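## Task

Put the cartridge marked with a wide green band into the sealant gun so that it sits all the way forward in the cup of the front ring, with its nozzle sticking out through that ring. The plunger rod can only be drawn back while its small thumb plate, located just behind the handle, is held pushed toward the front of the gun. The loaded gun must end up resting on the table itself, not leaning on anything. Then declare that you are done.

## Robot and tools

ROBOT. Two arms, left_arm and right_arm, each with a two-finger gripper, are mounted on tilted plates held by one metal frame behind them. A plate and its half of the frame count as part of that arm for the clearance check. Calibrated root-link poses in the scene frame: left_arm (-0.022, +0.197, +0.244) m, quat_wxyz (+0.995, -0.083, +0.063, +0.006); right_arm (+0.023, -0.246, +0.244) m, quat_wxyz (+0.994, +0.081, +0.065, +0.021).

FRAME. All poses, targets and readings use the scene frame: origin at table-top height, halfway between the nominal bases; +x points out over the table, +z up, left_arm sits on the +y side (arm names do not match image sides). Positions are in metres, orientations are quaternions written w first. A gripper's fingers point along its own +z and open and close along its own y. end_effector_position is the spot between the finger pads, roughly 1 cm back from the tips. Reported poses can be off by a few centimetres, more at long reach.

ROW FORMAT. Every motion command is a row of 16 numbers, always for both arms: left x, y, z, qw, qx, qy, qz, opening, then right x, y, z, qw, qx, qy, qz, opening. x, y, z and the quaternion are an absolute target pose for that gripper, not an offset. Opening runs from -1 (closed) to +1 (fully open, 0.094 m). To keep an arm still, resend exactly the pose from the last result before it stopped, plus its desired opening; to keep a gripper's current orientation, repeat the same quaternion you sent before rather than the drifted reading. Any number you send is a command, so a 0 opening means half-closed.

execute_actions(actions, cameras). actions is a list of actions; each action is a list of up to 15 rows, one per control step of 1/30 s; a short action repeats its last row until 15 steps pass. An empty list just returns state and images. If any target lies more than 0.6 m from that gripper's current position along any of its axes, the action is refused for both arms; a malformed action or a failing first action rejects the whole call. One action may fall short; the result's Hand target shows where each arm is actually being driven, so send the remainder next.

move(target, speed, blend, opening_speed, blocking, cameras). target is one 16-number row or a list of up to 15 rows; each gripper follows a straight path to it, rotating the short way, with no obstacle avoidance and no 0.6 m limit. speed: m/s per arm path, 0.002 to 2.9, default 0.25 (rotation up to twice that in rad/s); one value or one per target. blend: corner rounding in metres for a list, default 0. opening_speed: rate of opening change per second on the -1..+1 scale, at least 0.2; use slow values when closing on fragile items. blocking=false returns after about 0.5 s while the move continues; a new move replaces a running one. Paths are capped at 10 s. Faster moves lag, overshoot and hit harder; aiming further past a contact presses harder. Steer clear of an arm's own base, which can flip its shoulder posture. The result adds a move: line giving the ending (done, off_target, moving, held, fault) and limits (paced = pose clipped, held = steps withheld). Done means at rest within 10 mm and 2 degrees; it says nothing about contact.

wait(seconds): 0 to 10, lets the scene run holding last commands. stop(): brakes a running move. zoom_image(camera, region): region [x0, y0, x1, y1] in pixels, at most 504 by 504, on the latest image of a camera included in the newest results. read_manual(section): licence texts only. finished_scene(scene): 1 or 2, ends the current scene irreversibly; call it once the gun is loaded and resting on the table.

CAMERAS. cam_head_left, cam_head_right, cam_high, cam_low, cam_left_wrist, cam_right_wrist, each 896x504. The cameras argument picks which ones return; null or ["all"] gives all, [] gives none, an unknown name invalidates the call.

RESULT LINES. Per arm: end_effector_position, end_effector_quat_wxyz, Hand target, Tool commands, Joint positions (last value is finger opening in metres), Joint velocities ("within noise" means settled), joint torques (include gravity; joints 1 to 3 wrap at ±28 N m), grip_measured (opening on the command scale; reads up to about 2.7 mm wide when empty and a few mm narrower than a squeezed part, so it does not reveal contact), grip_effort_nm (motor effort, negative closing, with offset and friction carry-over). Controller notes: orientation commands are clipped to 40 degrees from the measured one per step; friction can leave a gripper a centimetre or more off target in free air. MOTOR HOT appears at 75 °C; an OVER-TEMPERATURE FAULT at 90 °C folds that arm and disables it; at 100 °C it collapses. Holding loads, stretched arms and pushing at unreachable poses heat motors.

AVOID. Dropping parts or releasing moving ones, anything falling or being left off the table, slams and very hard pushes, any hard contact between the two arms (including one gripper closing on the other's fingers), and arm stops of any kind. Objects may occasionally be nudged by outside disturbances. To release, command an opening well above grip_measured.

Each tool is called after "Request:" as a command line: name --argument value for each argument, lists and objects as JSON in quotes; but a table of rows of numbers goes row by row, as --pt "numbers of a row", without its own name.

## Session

Scene 1 succeeded. On to scene 2.

Request:
execute_actions --actions '[]'

Scene clock: 0.00 s.
left_arm: end_effector_position=(+0.1850, +0.2909, +0.1498) grip_measured=+1.000 grip_effort_nm=n/a end_effector_quat_wxyz=(+0.094, -0.620, +0.763, +0.160) | right_arm: end_effector_position=(+0.2158, +0.0251, +0.1026) grip_measured=+1.000 grip_effort_nm=n/a end_effector_quat_wxyz=(+0.256, -0.026, +0.944, +0.205)
Joint positions: left_arm=[0.058 1.708 0.5 -0.256 -0.529 -1.295 0.094] | right_arm=[1.018 2.435 0.49 0.973 0.378 0.813 0.094]
Joint velocities: within noise
Joint torques (N m): no reading
Heat: left arm: 35 °C; right arm: 36 °C.
Hand target: left_arm +0.1887, +0.2926, +0.1525; +0.102, -0.620, +0.761, +0.161 | right_arm +0.2175, +0.0275, +0.1059; +0.261, -0.027, +0.942, +0.208
Tool commands: left_gripper/opening=+1.0 right_gripper/opening=+1.0

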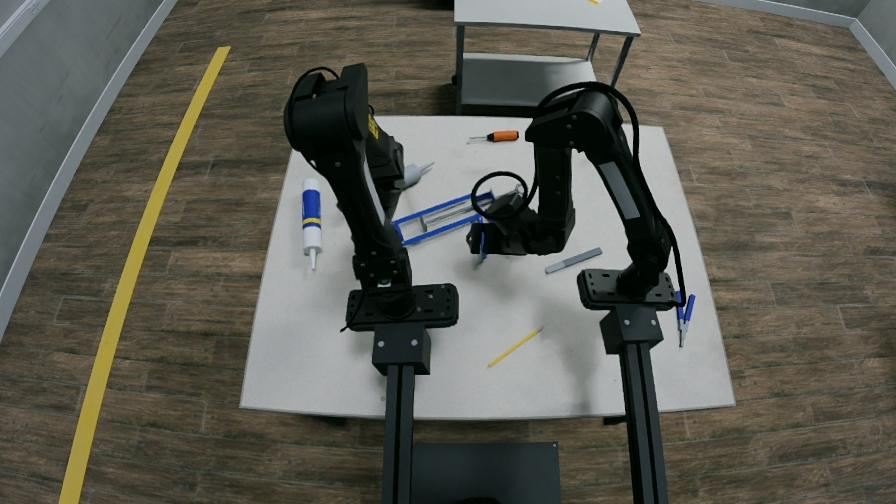

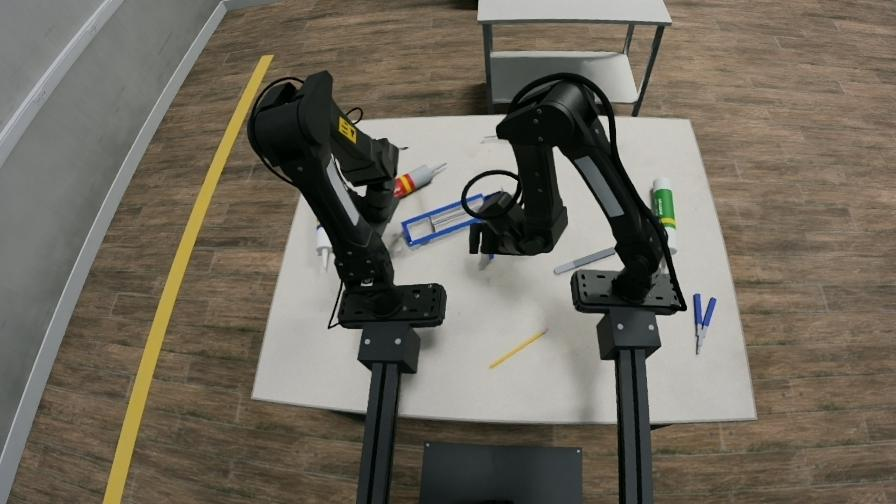

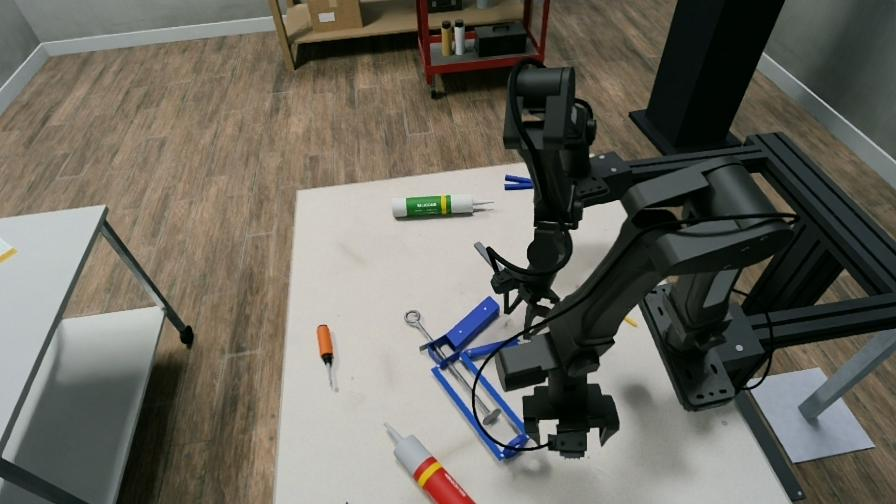

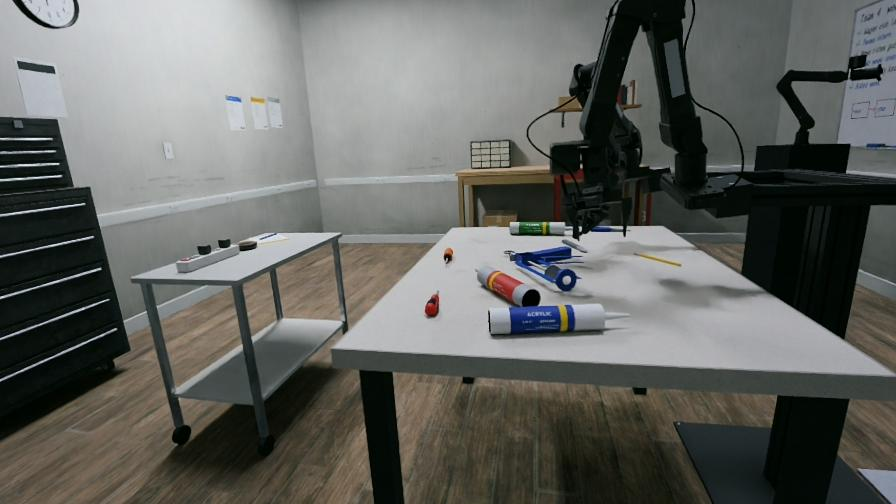

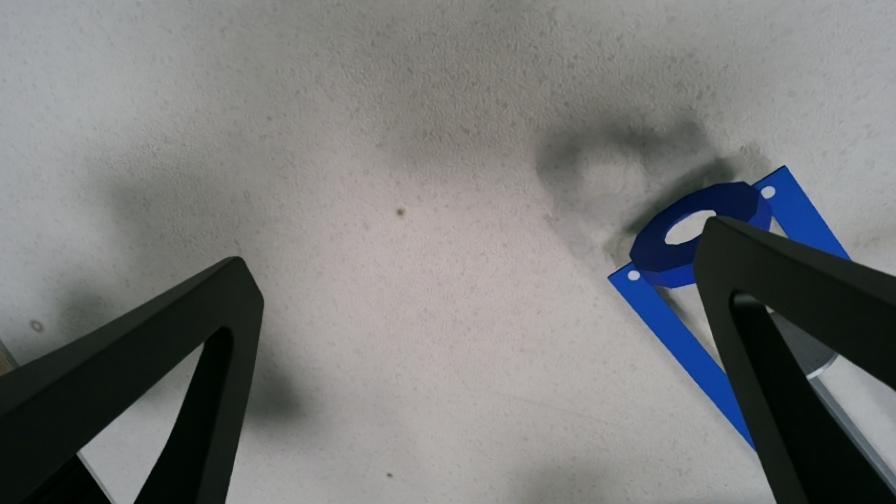

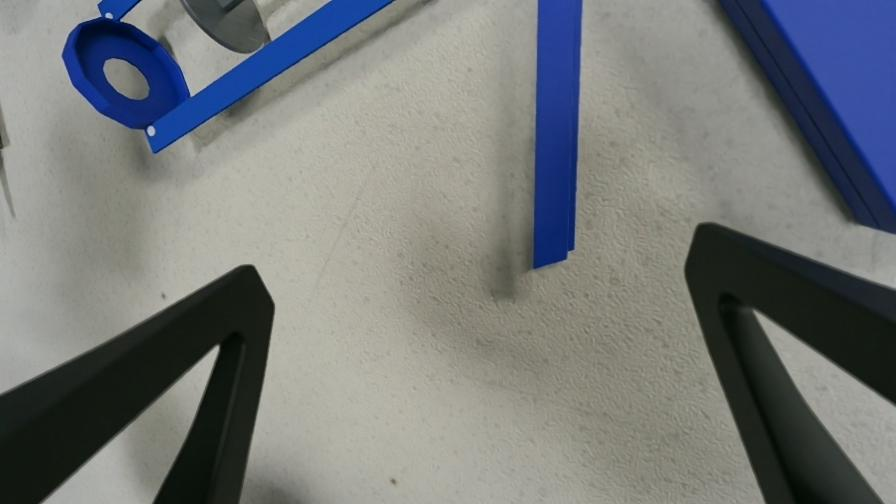

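Request:
move --pt "0.20 0.30 0.25 0.342 0 0.94 0 1 0.24 -0.05 0.25 0.342 0 0.94 0 1" --pt "0.28 0.09 0.27 0.342 0 0.94 0 1 0.36 -0.40 0.34 0.342 0 0.94 0 1" --speed 0.25

Scene clock: 21.13 s.
left_arm: end_effector_position=(+0.2683, +0.0981, +0.2598) grip_measured=+1.000 grip_effort_nm=0.002 end_effector_quat_wxyz=(+0.323, +0.011, +0.946, +0.009) | right_arm: end_effector_position=(+0.3536, -0.3964, +0.3303) grip_measured=+1.000 grip_effort_nm=0.027 end_effector_quat_wxyz=(+0.330, +0.004, +0.944, -0.002)
Joint positions: left_arm=[-0.682 1.383 0.457 -0.051 -0.574 -0.409 0.094] | right_arm=[-0.579 1.169 0.778 -0.393 -0.267 -0.474 0.094]
Joint velocities: within noise
Joint torques (N m): left_arm=[-2.06 -2.18 8.96 1.32 -0.26 -0.11] | right_arm=[-0.5 -4.08 9.81 1.28 -0.28 -0.13]
Heat: left arm: 35 °C; right arm: 38 °C.
Hand target: left_arm +0.2793, +0.0903, +0.2703; +0.342, +0.000, +0.940, +0.000 | right_arm +0.3597, -0.4000, +0.3401; +0.342, +0.000, +0.940, +0.000
Off the commanded pose: left_arm 0.017 m, 3 deg | right_arm 0.012 m, 1 deg.
move: off_target (left_arm, right_arm)

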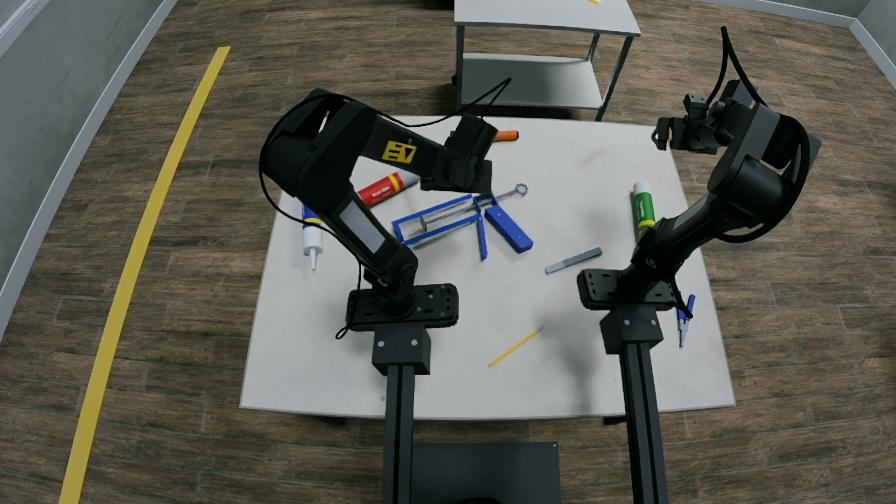

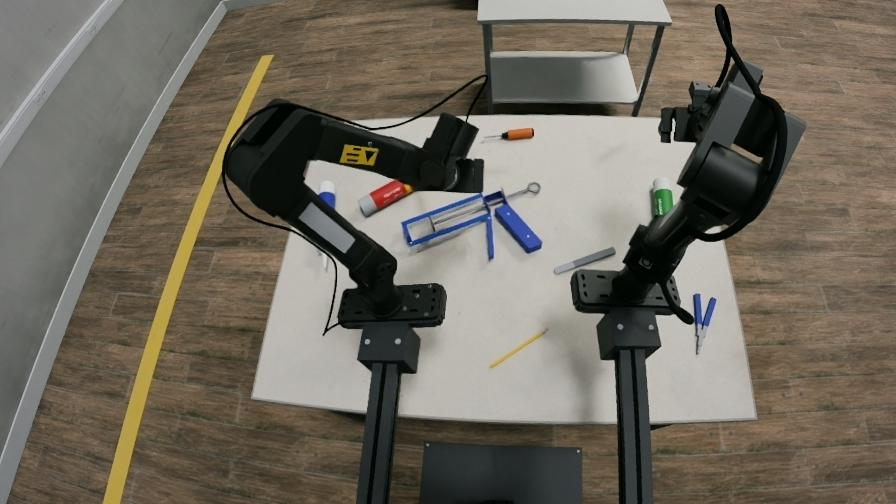

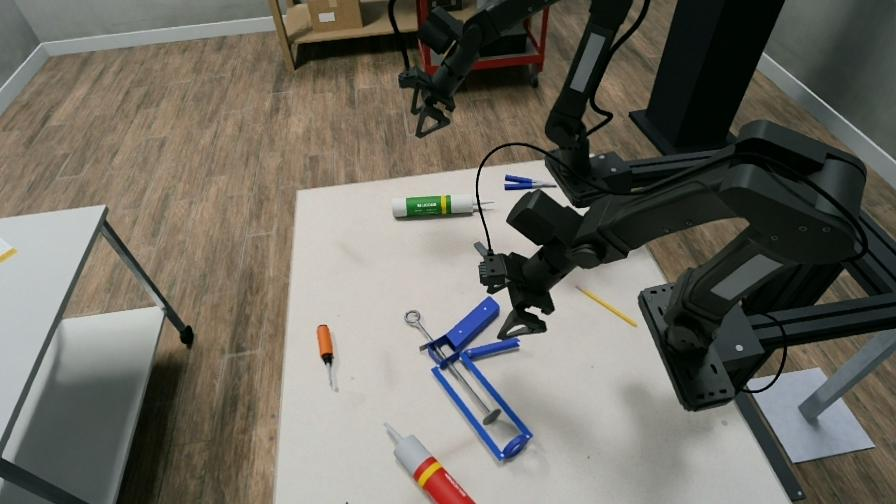

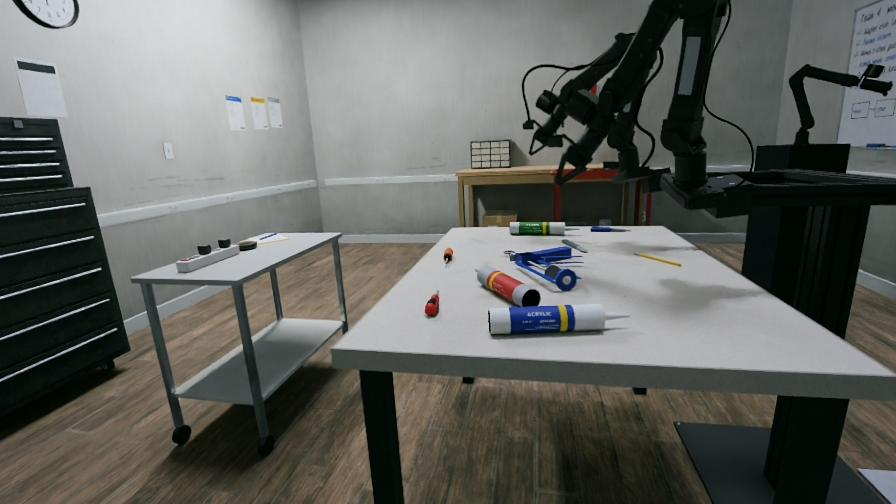

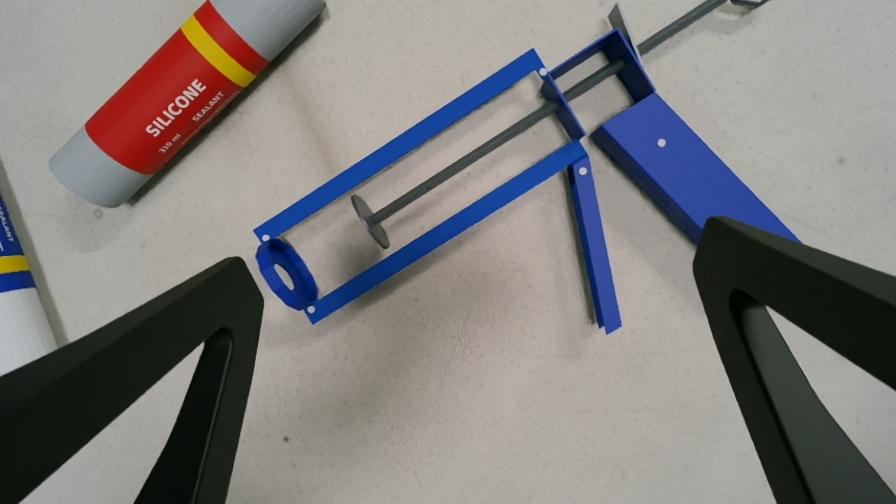

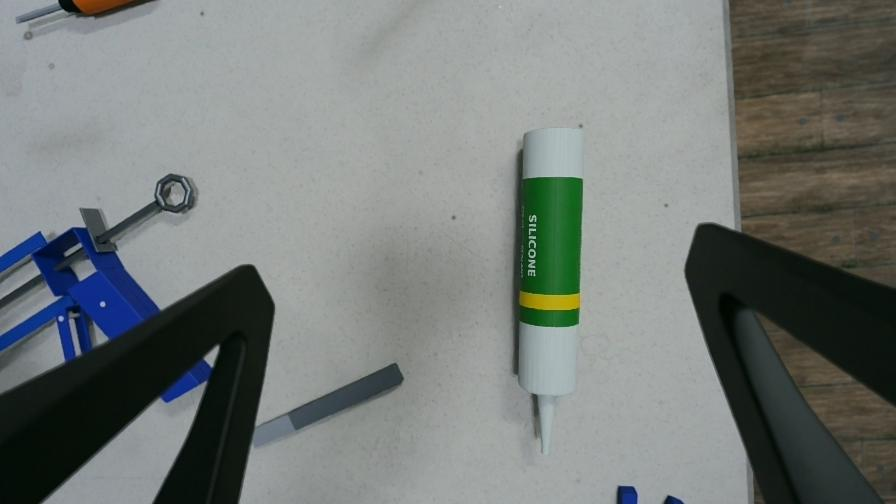

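Request:
move --pt "0.392 -0.010 0.10 0 -0.2215 0.9751 0 0.06 0.43 -0.20 0.2 -0.2190 0.5147 0.8173 0.1379 0.3" --speed 0.25

Scene clock: 41.50 s.
left_arm: end_effector_position=(+0.3927, -0.0103, +0.1067) grip_measured=+0.063 grip_effort_nm=-0.139 end_effector_quat_wxyz=(+0.009, -0.216, +0.976, -0.005) | right_arm: end_effector_position=(+0.4294, -0.2091, +0.1973) grip_measured=+0.303 grip_effort_nm=-0.129 end_effector_quat_wxyz=(-0.209, +0.518, +0.818, +0.136)
Joint positions: left_arm=[-0.5 2.564 1.761 -0.712 -0.21 -0.916 0.05] | right_arm=[-0.089 2.273 1.721 -1.114 -0.293 1.053 0.061]
Joint velocities: within noise
Joint torques (N m): left_arm=[-2.54 -8.95 8.09 0.12 0.02 -0.11] | right_arm=[3.43 -10.5 7.54 -0.46 -0.33 0.11]
Heat: left arm: 35 °C; right arm: 37 °C.
Hand target: left_arm +0.3918, -0.0100, +0.1000; +0.000, -0.221, +0.975, +0.000 | right_arm +0.4299, -0.2000, +0.2000; -0.219, +0.515, +0.817, +0.138
Off the commanded pose: left_arm 0.007 m, 1 deg | right_arm 0.009 m, 1 deg.
move: done

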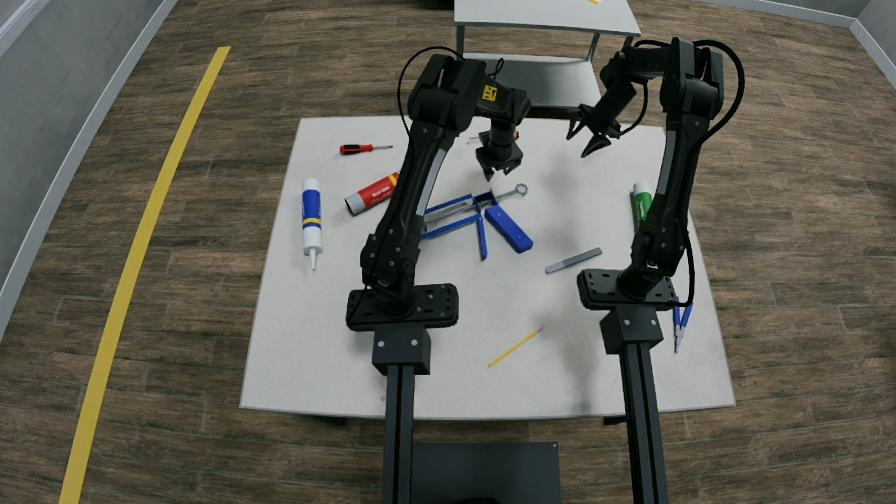

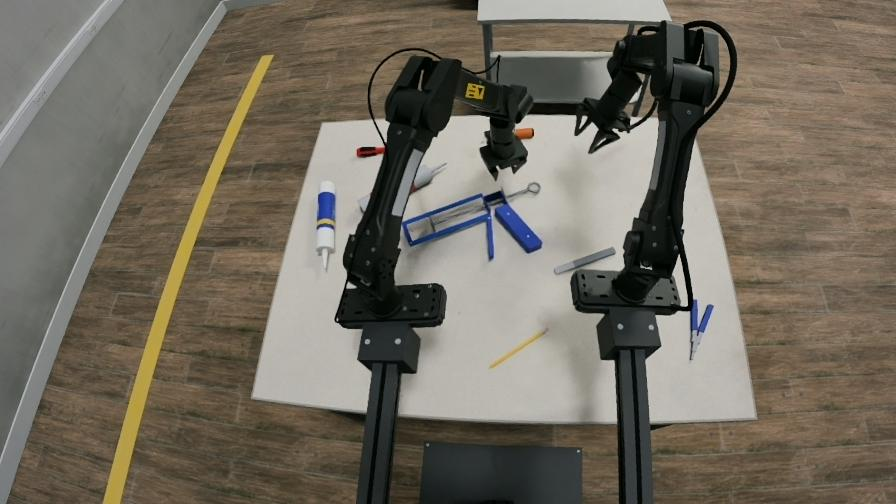

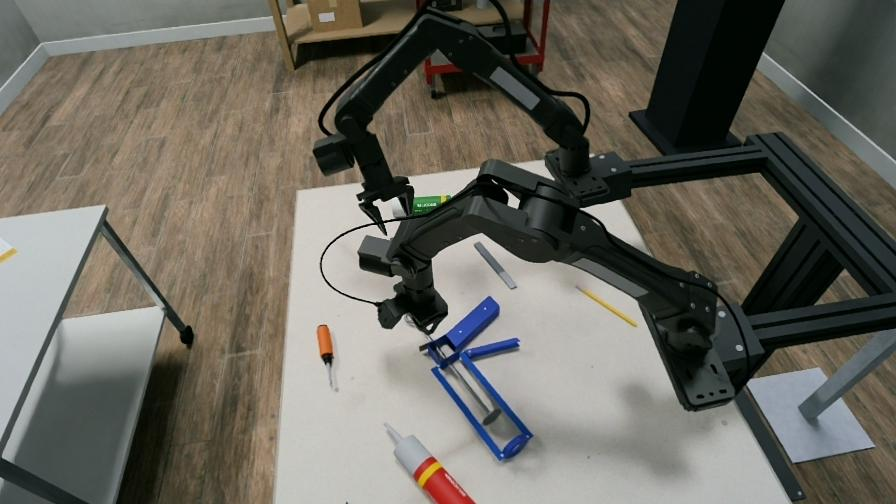

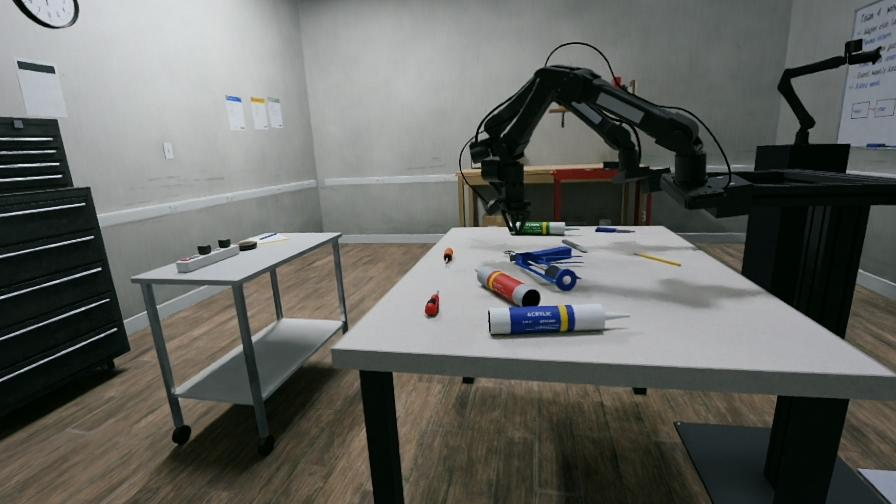

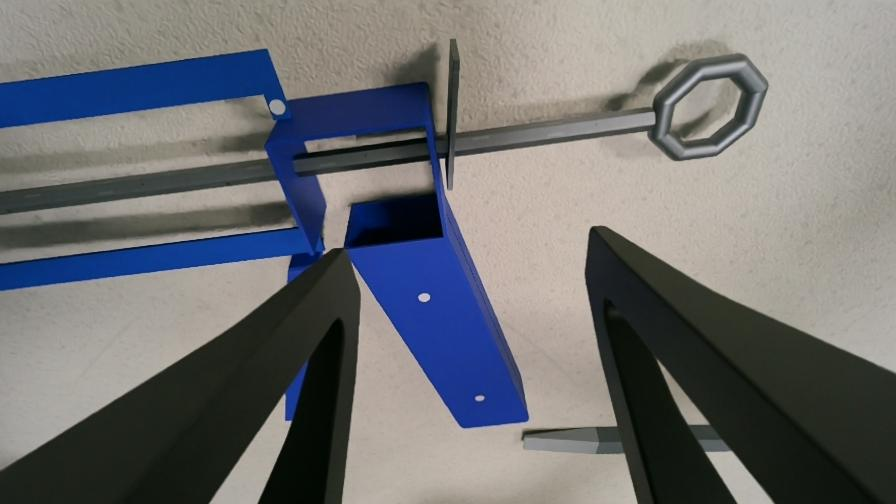

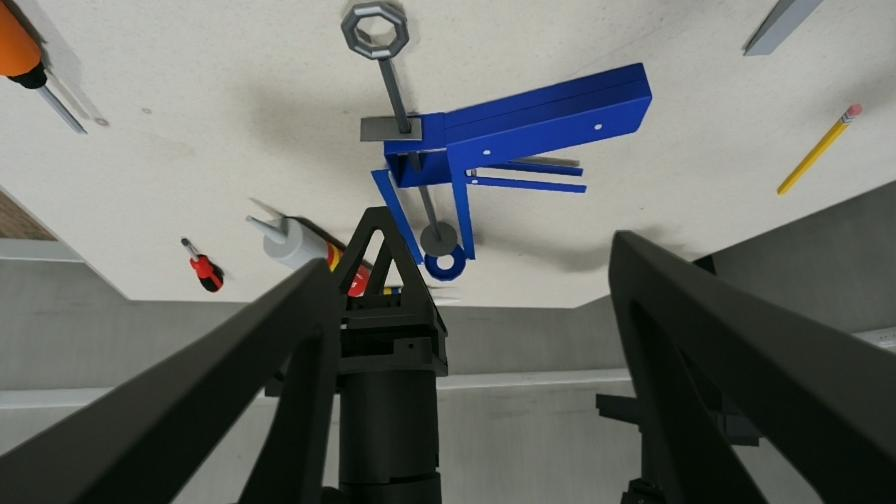

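Request:
move --pt "0.3885 -0.006 0.045 0 -0.2215 0.9751 0 0.06 0.445 -0.21 0.14 -0.2190 0.5147 0.8173 0.1379 0.3" --speed 0.12 --cameras '["cam_left_wrist","cam_right_wrist"]'

Request:
zoom_image --camera "cam_left_wrist" --region '[200, 0, 660, 400]'

Request:
zoom_image --camera "cam_right_wrist" --region '[300, 0, 680, 330]'

Scene clock: 54.37 s.
left_arm: end_effector_position=(+0.3802, -0.0020, +0.0505) grip_measured=+0.063 grip_effort_nm=-0.139 end_effector_quat_wxyz=(-0.008, -0.223, +0.975, +0.009) | right_arm: end_effector_position=(+0.4360, -0.2093, +0.1419) grip_measured=+0.303 grip_effort_nm=-0.129 end_effector_quat_wxyz=(-0.227, +0.513, +0.818, +0.128)
Joint positions: left_arm=[-0.471 2.691 1.761 -0.625 -0.209 -0.91 0.05] | right_arm=[-0.109 2.451 1.81 -1.074 -0.293 1.022 0.061]
Joint velocities: within noise
Joint torques (N m): left_arm=[-2.51 -9.39 7.21 0.43 0.03 0.13] | right_arm=[1.69 -11.3 7.02 -0.21 -0.27 -0.03]
Heat: left arm: 39 °C; right arm: 39 °C.
Hand target: left_arm +0.3883, -0.0059, +0.0454; +0.000, -0.222, +0.975, +0.000 | right_arm +0.4448, -0.2100, +0.1402; -0.219, +0.515, +0.817, +0.138
Off the commanded pose: left_arm 0.011 m, 1 deg | right_arm 0.009 m, 2 deg.
move: off_target (left_arm)
Images, in order (width x height): cam_left_wrist 896x504, cam_right_wrist 896x504.

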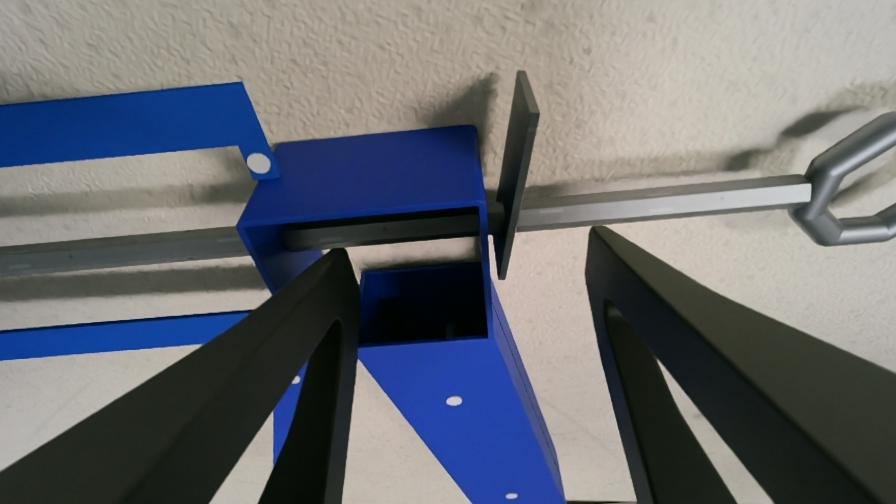

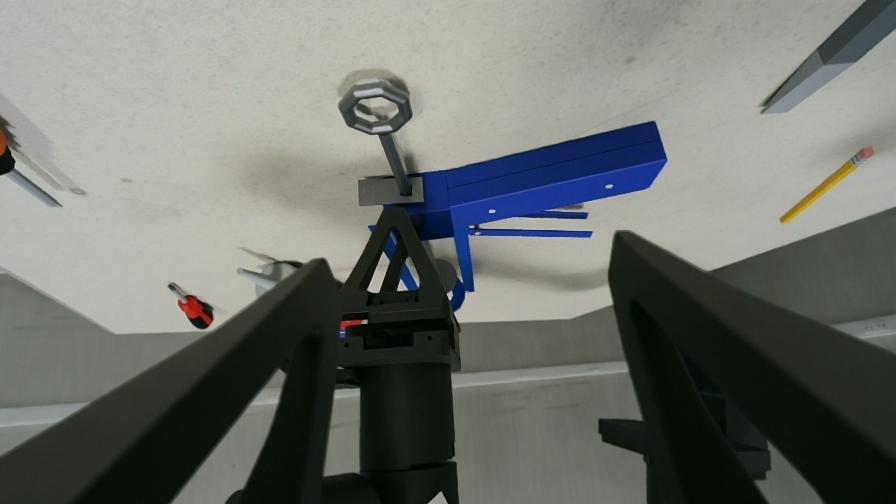

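Scaled by 1.096 from the camera's 896x504 image, which has a finer 1280x720 frame.

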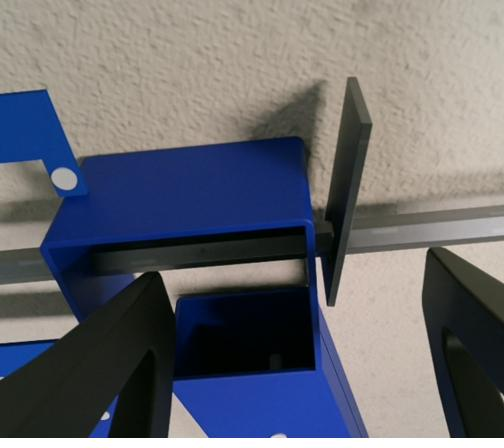

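Scaled by 1.326 from the camera's 896x504 image, which has a finer 1280x720 frame.

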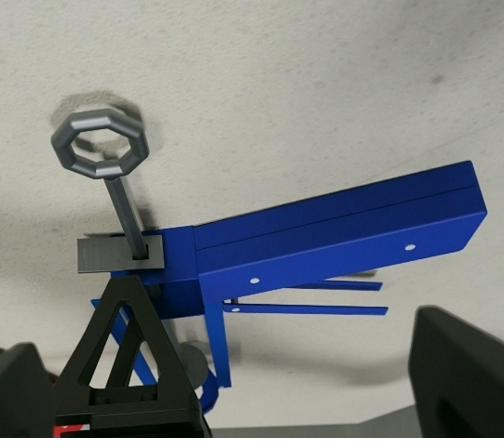

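Request:
move --pt "0.3935 -0.0065 0.038 0 -0.2215 0.9751 0 0.06 0.445 -0.21 0.14 -0.2190 0.5147 0.8173 0.1379 0.3" --pt "0.3935 -0.0065 0.030 0 -0.2215 0.9751 0 -0.4 0.445 -0.21 0.14 -0.2190 0.5147 0.8173 0.1379 0.3" --speed 0.06 --opening_speed 0.6 --cameras '["cam_left_wrist","cam_right_wrist"]'

Request:
zoom_image --camera "cam_left_wrist" --region '[250, 50, 660, 400]'

Request:
zoom_image --camera "cam_right_wrist" --region '[320, 50, 520, 300]'

Scene clock: 61.63 s.
left_arm: end_effector_position=(+0.3875, +0.0013, +0.0458) grip_measured=-0.397 grip_effort_nm=-0.168 end_effector_quat_wxyz=(-0.006, -0.223, +0.975, +0.016) | right_arm: end_effector_position=(+0.4361, -0.2093, +0.1419) grip_measured=+0.303 grip_effort_nm=-0.125 end_effector_quat_wxyz=(-0.227, +0.513, +0.818, +0.128)
Joint positions: left_arm=[-0.46 2.722 1.813 -0.649 -0.22 -0.901 0.028] | right_arm=[-0.109 2.451 1.81 -1.074 -0.293 1.022 0.061]
Joint velocities: within noise
Joint torques (N m): left_arm=[-2.59 -7.97 6.82 0.65 0.15 0.15] | right_arm=[1.7 -11.29 7.05 -0.23 -0.28 -0.02]
Heat: left arm: 39 °C; right arm: 41 °C.
Hand target: left_arm +0.3929, -0.0060, +0.0311; +0.000, -0.221, +0.975, +0.000 | right_arm +0.4448, -0.2100, +0.1402; -0.219, +0.515, +0.817, +0.138
Off the commanded pose: left_arm 0.019 m, 2 deg | right_arm 0.009 m, 1 deg.
move: off_target (left_arm); target 2's new opening was sent with left_arm's hand 0.016 m and 0 deg from that target
Images, in order (width x height): cam_left_wrist 896x504, cam_right_wrist 896x504.

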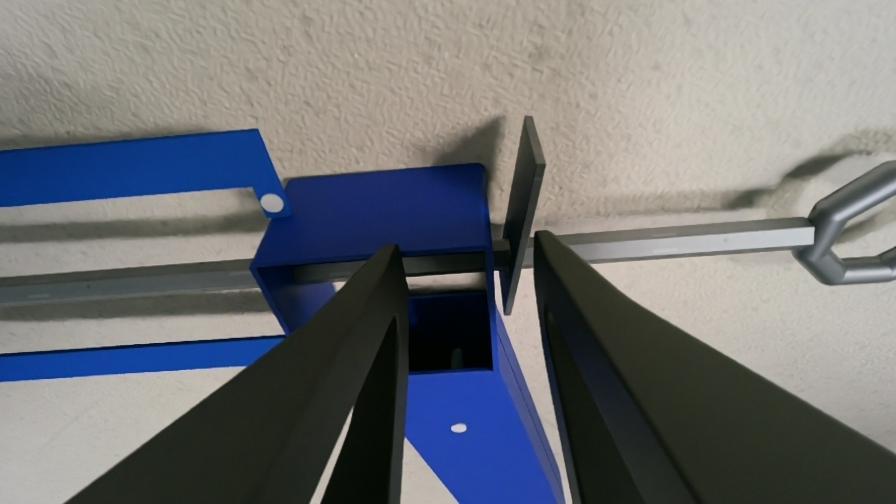

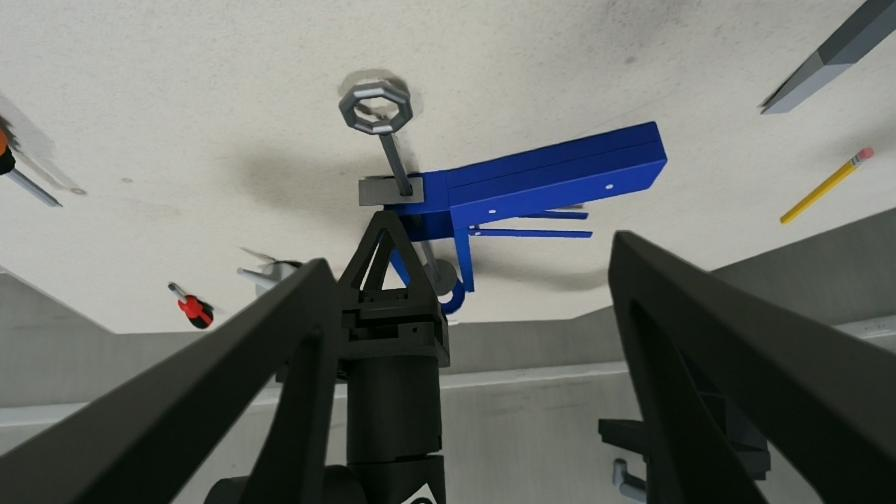

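Scaled by 1.229 from the camera's 896x504 image, which has a finer 1280x720 frame.

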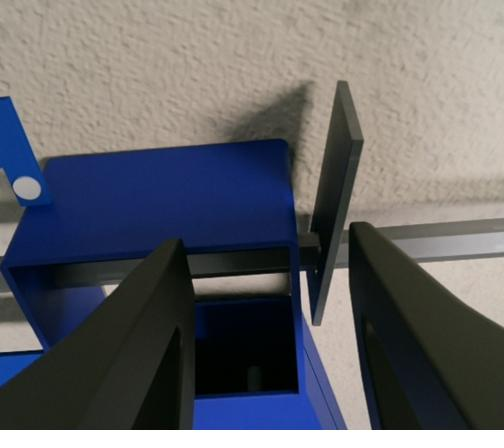

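Scaled by 2.016 from the camera's 896x504 image, which has a finer 1280x720 frame.

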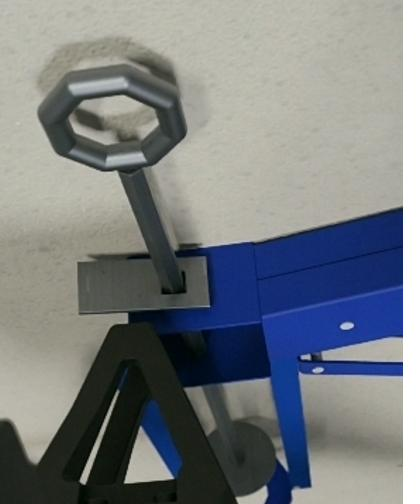

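Request:
move --pt "0.3905 -0.013 0.050 0 -0.2215 0.9751 0 0.06 0.445 -0.21 0.14 -0.2190 0.5147 0.8173 0.1379 0.3" --pt "0.3915 -0.0125 0.031 0 -0.2215 0.9751 0 0.06 0.445 -0.21 0.14 -0.2190 0.5147 0.8173 0.1379 0.3" --speed 0.06 --opening_speed 0.6 --cameras '["cam_left_wrist","cam_right_wrist"]'

Request:
zoom_image --camera "cam_left_wrist" --region '[250, 50, 660, 400]'

Request:
zoom_image --camera "cam_right_wrist" --region '[320, 50, 520, 300]'

Scene clock: 81.23 s.
left_arm: end_effector_position=(+0.3918, -0.0063, +0.0462) grip_measured=+0.057 grip_effort_nm=0.144 end_effector_quat_wxyz=(-0.003, -0.224, +0.975, +0.001) | right_arm: end_effector_position=(+0.4362, -0.2093, +0.1419) grip_measured=+0.303 grip_effort_nm=-0.125 end_effector_quat_wxyz=(-0.227, +0.513, +0.818, +0.128)
Joint positions: left_arm=[-0.464 2.726 1.822 -0.632 -0.201 -0.901 0.05] | right_arm=[-0.109 2.451 1.81 -1.073 -0.293 1.022 0.061]
Joint velocities: within noise
Joint torques (N m): left_arm=[-3.48 -7.88 7.02 0.51 -0.05 0] | right_arm=[1.65 -11.25 7.09 -0.22 -0.28 -0.03]
Heat: left arm: 40 °C; right arm: 43 °C.
Hand target: left_arm +0.3908, -0.0121, +0.0315; +0.000, -0.221, +0.975, +0.000 | right_arm +0.4448, -0.2100, +0.1402; -0.219, +0.515, +0.817, +0.138
Off the commanded pose: left_arm 0.016 m, 0 deg | right_arm 0.009 m, 1 deg.
move: off_target (left_arm)
Images, in order (width x height): cam_left_wrist 896x504, cam_right_wrist 896x504.

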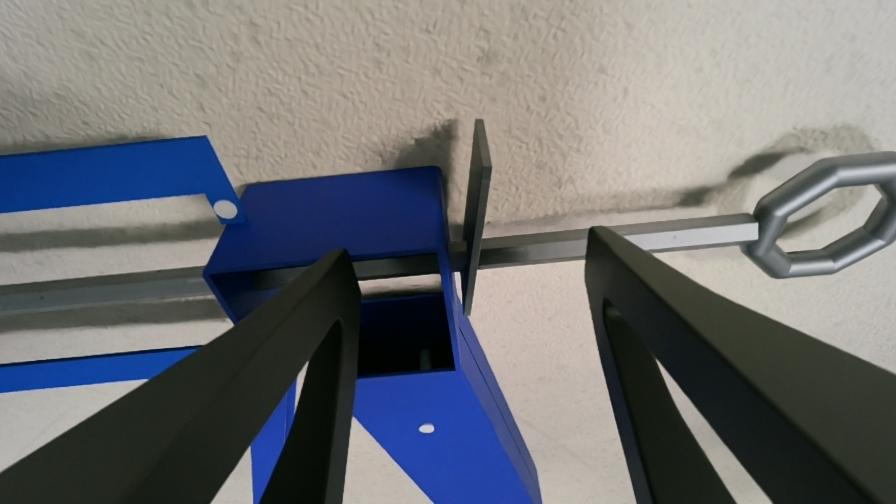

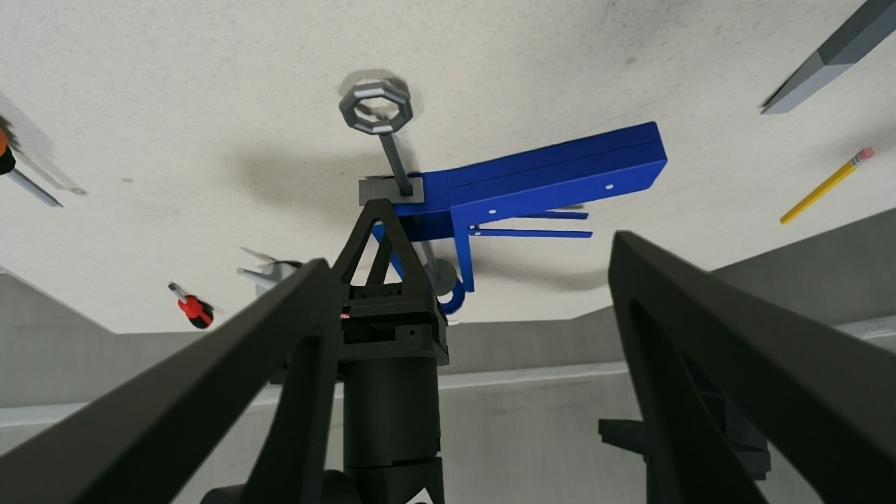

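Scaled by 1.229 from the camera's 896x504 image, which has a finer 1280x720 frame.

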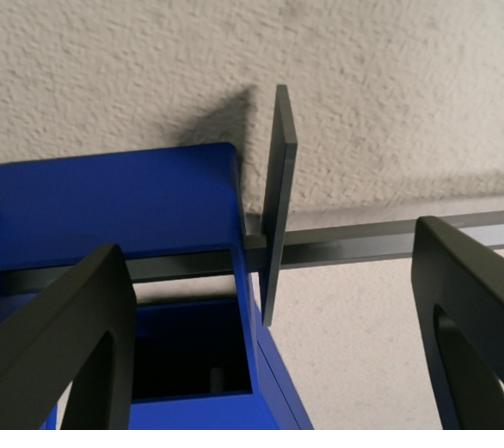

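Scaled by 2.016 from the camera's 896x504 image, which has a finer 1280x720 frame.

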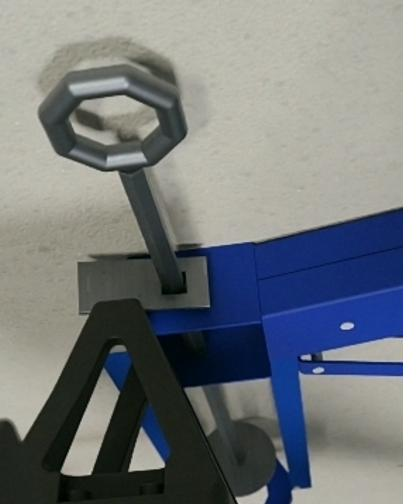

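Request:
move --pt "0.383 -0.013 0.052 0 -0.2215 0.9751 0 0.06 0.445 -0.21 0.14 -0.2190 0.5147 0.8173 0.1379 0.3" --speed 0.06 --cameras '["cam_left_wrist"]'

Request:
move --pt "0.385 -0.0135 0.031 0 -0.2215 0.9751 0 0.06 0.445 -0.21 0.14 -0.2190 0.5147 0.8173 0.1379 0.3" --speed 0.06 --cameras '["cam_left_wrist"]'

Request:
zoom_image --camera "cam_left_wrist" --region '[250, 50, 660, 400]'

Scene clock: 85.80 s.
left_arm: end_effector_position=(+0.3897, -0.0067, +0.0455) grip_measured=+0.057 grip_effort_nm=0.144 end_effector_quat_wxyz=(+0.003, -0.222, +0.975, +0.004) | right_arm: end_effector_position=(+0.4363, -0.2094, +0.1419) grip_measured=+0.303 grip_effort_nm=-0.125 end_effector_quat_wxyz=(-0.227, +0.513, +0.818, +0.128)
Joint positions: left_arm=[-0.471 2.72 1.801 -0.613 -0.215 -0.905 0.05] | right_arm=[-0.109 2.451 1.81 -1.073 -0.293 1.022 0.061]
Joint velocities: within noise
Joint torques (N m): left_arm=[-4.42 -12.79 2.81 0.24 0.06 -0.17] | right_arm=[1.66 -11.23 7.02 -0.24 -0.28 0]
Heat: left arm: 40 °C; right arm: 44 °C.
Hand target: left_arm +0.3830, -0.0128, +0.0517; +0.000, -0.222, +0.975, +0.000 | right_arm +0.4449, -0.2100, +0.1402; -0.219, +0.515, +0.817, +0.138
Off the commanded pose: left_arm 0.011 m, 1 deg | right_arm 0.009 m, 1 deg.
move: off_target (left_arm)
Images, in order (width x height): cam_left_wrist 896x504.

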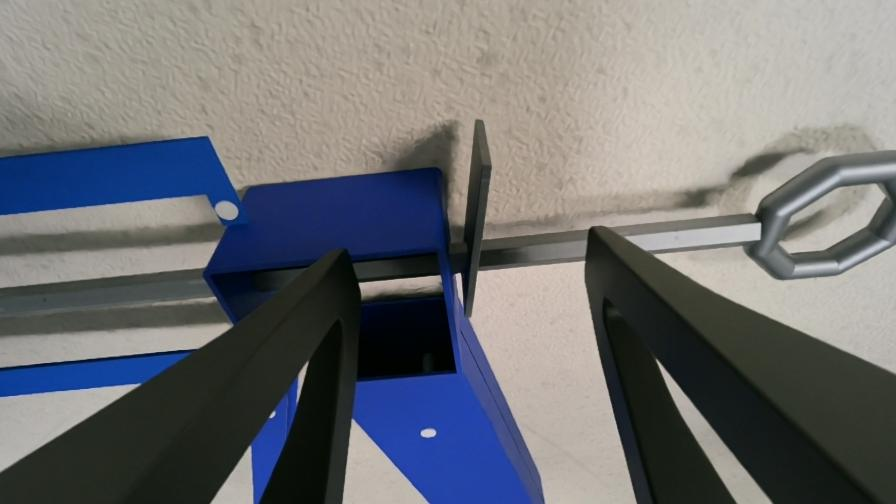

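Scene clock: 86.50 s.
left_arm: end_effector_position=(+0.3902, -0.0068, +0.0455) grip_measured=+0.057 grip_effort_nm=0.149 end_effector_quat_wxyz=(+0.004, -0.223, +0.975, +0.004) | right_arm: end_effector_position=(+0.4363, -0.2094, +0.1419) grip_measured=+0.303 grip_effort_nm=-0.129 end_effector_quat_wxyz=(-0.227, +0.513, +0.818, +0.128)
Joint positions: left_arm=[-0.471 2.72 1.801 -0.611 -0.216 -0.905 0.05] | right_arm=[-0.109 2.451 1.81 -1.073 -0.293 1.022 0.061]
Joint velocities: within noise
Joint torques (N m): left_arm=[-3.55 -8.46 5.45 0.49 0.12 -0.03] | right_arm=[1.58 -11.3 7.09 -0.23 -0.28 0]
Heat: left arm: 40 °C; right arm: 44 °C.
Hand target: left_arm +0.3845, -0.0130, +0.0315; +0.000, -0.222, +0.975, +0.000 | right_arm +0.4449, -0.2100, +0.1402; -0.219, +0.515, +0.817, +0.138
Off the commanded pose: left_arm 0.017 m, 1 deg | right_arm 0.009 m, 1 deg.
move: off_target (left_arm)
Images, in order (width x height): cam_left_wrist 896x504.

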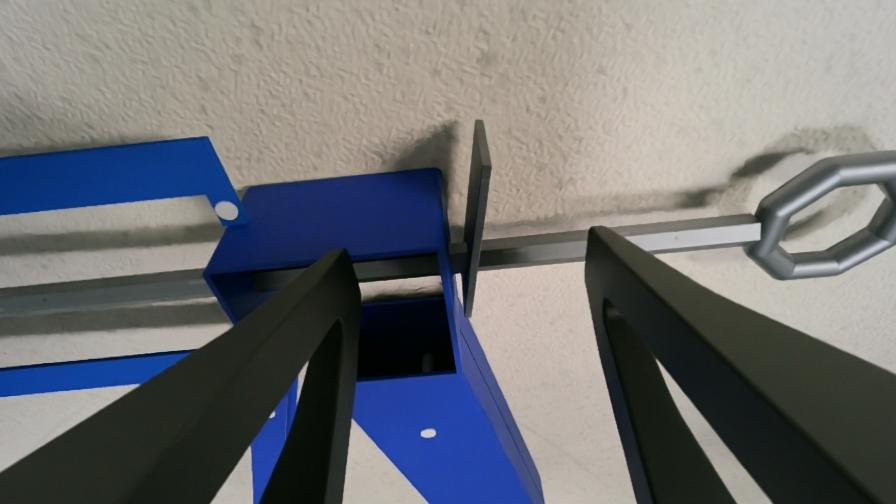

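Scaled by 1.229 from the camera's 896x504 image, which has a finer 1280x720 frame.

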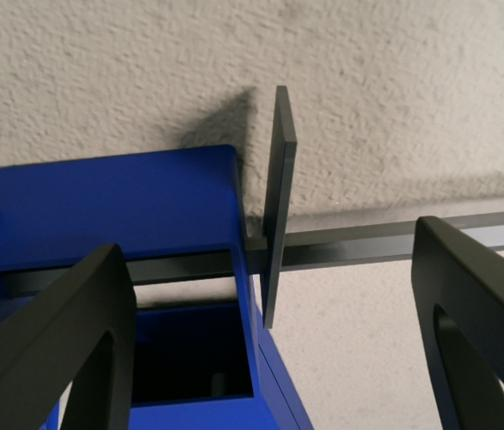

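Request:
move --pt "0.388 -0.012 0.07 0 -0.2215 0.9751 0 0.06 0.445 -0.21 0.14 -0.2190 0.5147 0.8173 0.1379 0.3" --pt "0.388 -0.0135 0.042 0 -0.2215 0.9751 0 0.06 0.445 -0.21 0.14 -0.2190 0.5147 0.8173 0.1379 0.3" --speed 0.08 --cameras '["cam_left_wrist"]'

Request:
zoom_image --camera "cam_left_wrist" --region '[250, 50, 660, 400]'

Scene clock: 90.43 s.
left_arm: end_effector_position=(+0.3897, -0.0066, +0.0465) grip_measured=+0.057 grip_effort_nm=0.144 end_effector_quat_wxyz=(+0.003, -0.223, +0.975, +0.004) | right_arm: end_effector_position=(+0.4363, -0.2094, +0.1419) grip_measured=+0.303 grip_effort_nm=-0.125 end_effector_quat_wxyz=(-0.227, +0.513, +0.818, +0.128)
Joint positions: left_arm=[-0.471 2.718 1.801 -0.616 -0.215 -0.906 0.05] | right_arm=[-0.109 2.451 1.81 -1.073 -0.293 1.022 0.061]
Joint velocities: within noise
Joint torques (N m): left_arm=[-3.62 -9.76 6.35 0.26 0.06 -0.07] | right_arm=[1.63 -11.32 7.04 -0.23 -0.26 -0.01]
Heat: left arm: 40 °C; right arm: 44 °C.
Hand target: left_arm +0.3879, -0.0133, +0.0421; +0.000, -0.222, +0.975, +0.000 | right_arm +0.4448, -0.2100, +0.1402; -0.219, +0.515, +0.817, +0.138
Off the commanded pose: left_arm 0.008 m, 1 deg | right_arm 0.009 m, 1 deg.
move: done
Images, in order (width x height): cam_left_wrist 896x504.

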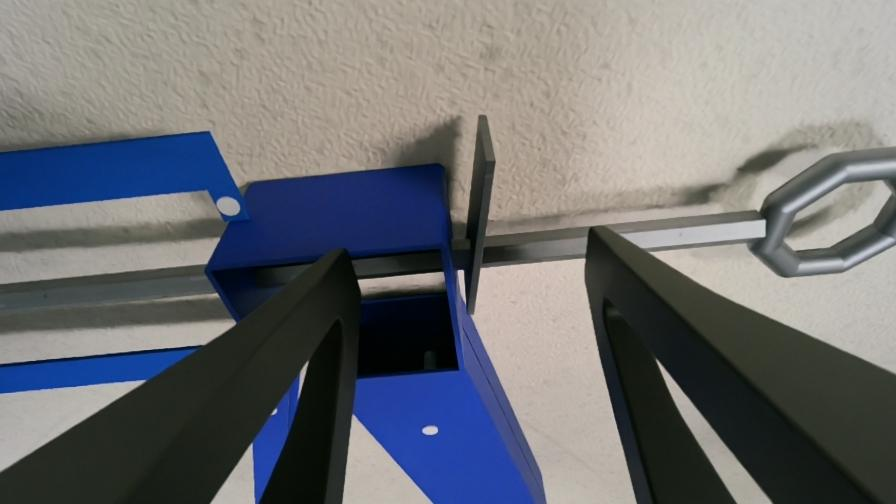

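Scaled by 1.229 from the camera's 896x504 image, which has a finer 1280x720 frame.

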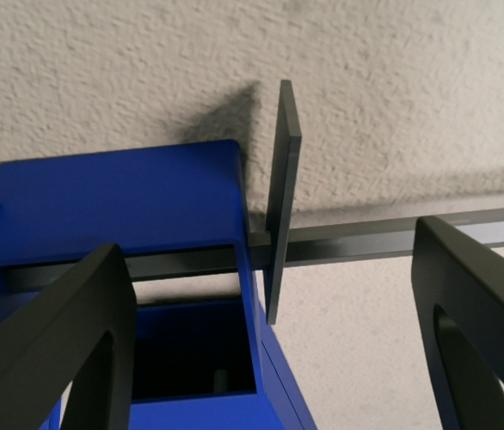

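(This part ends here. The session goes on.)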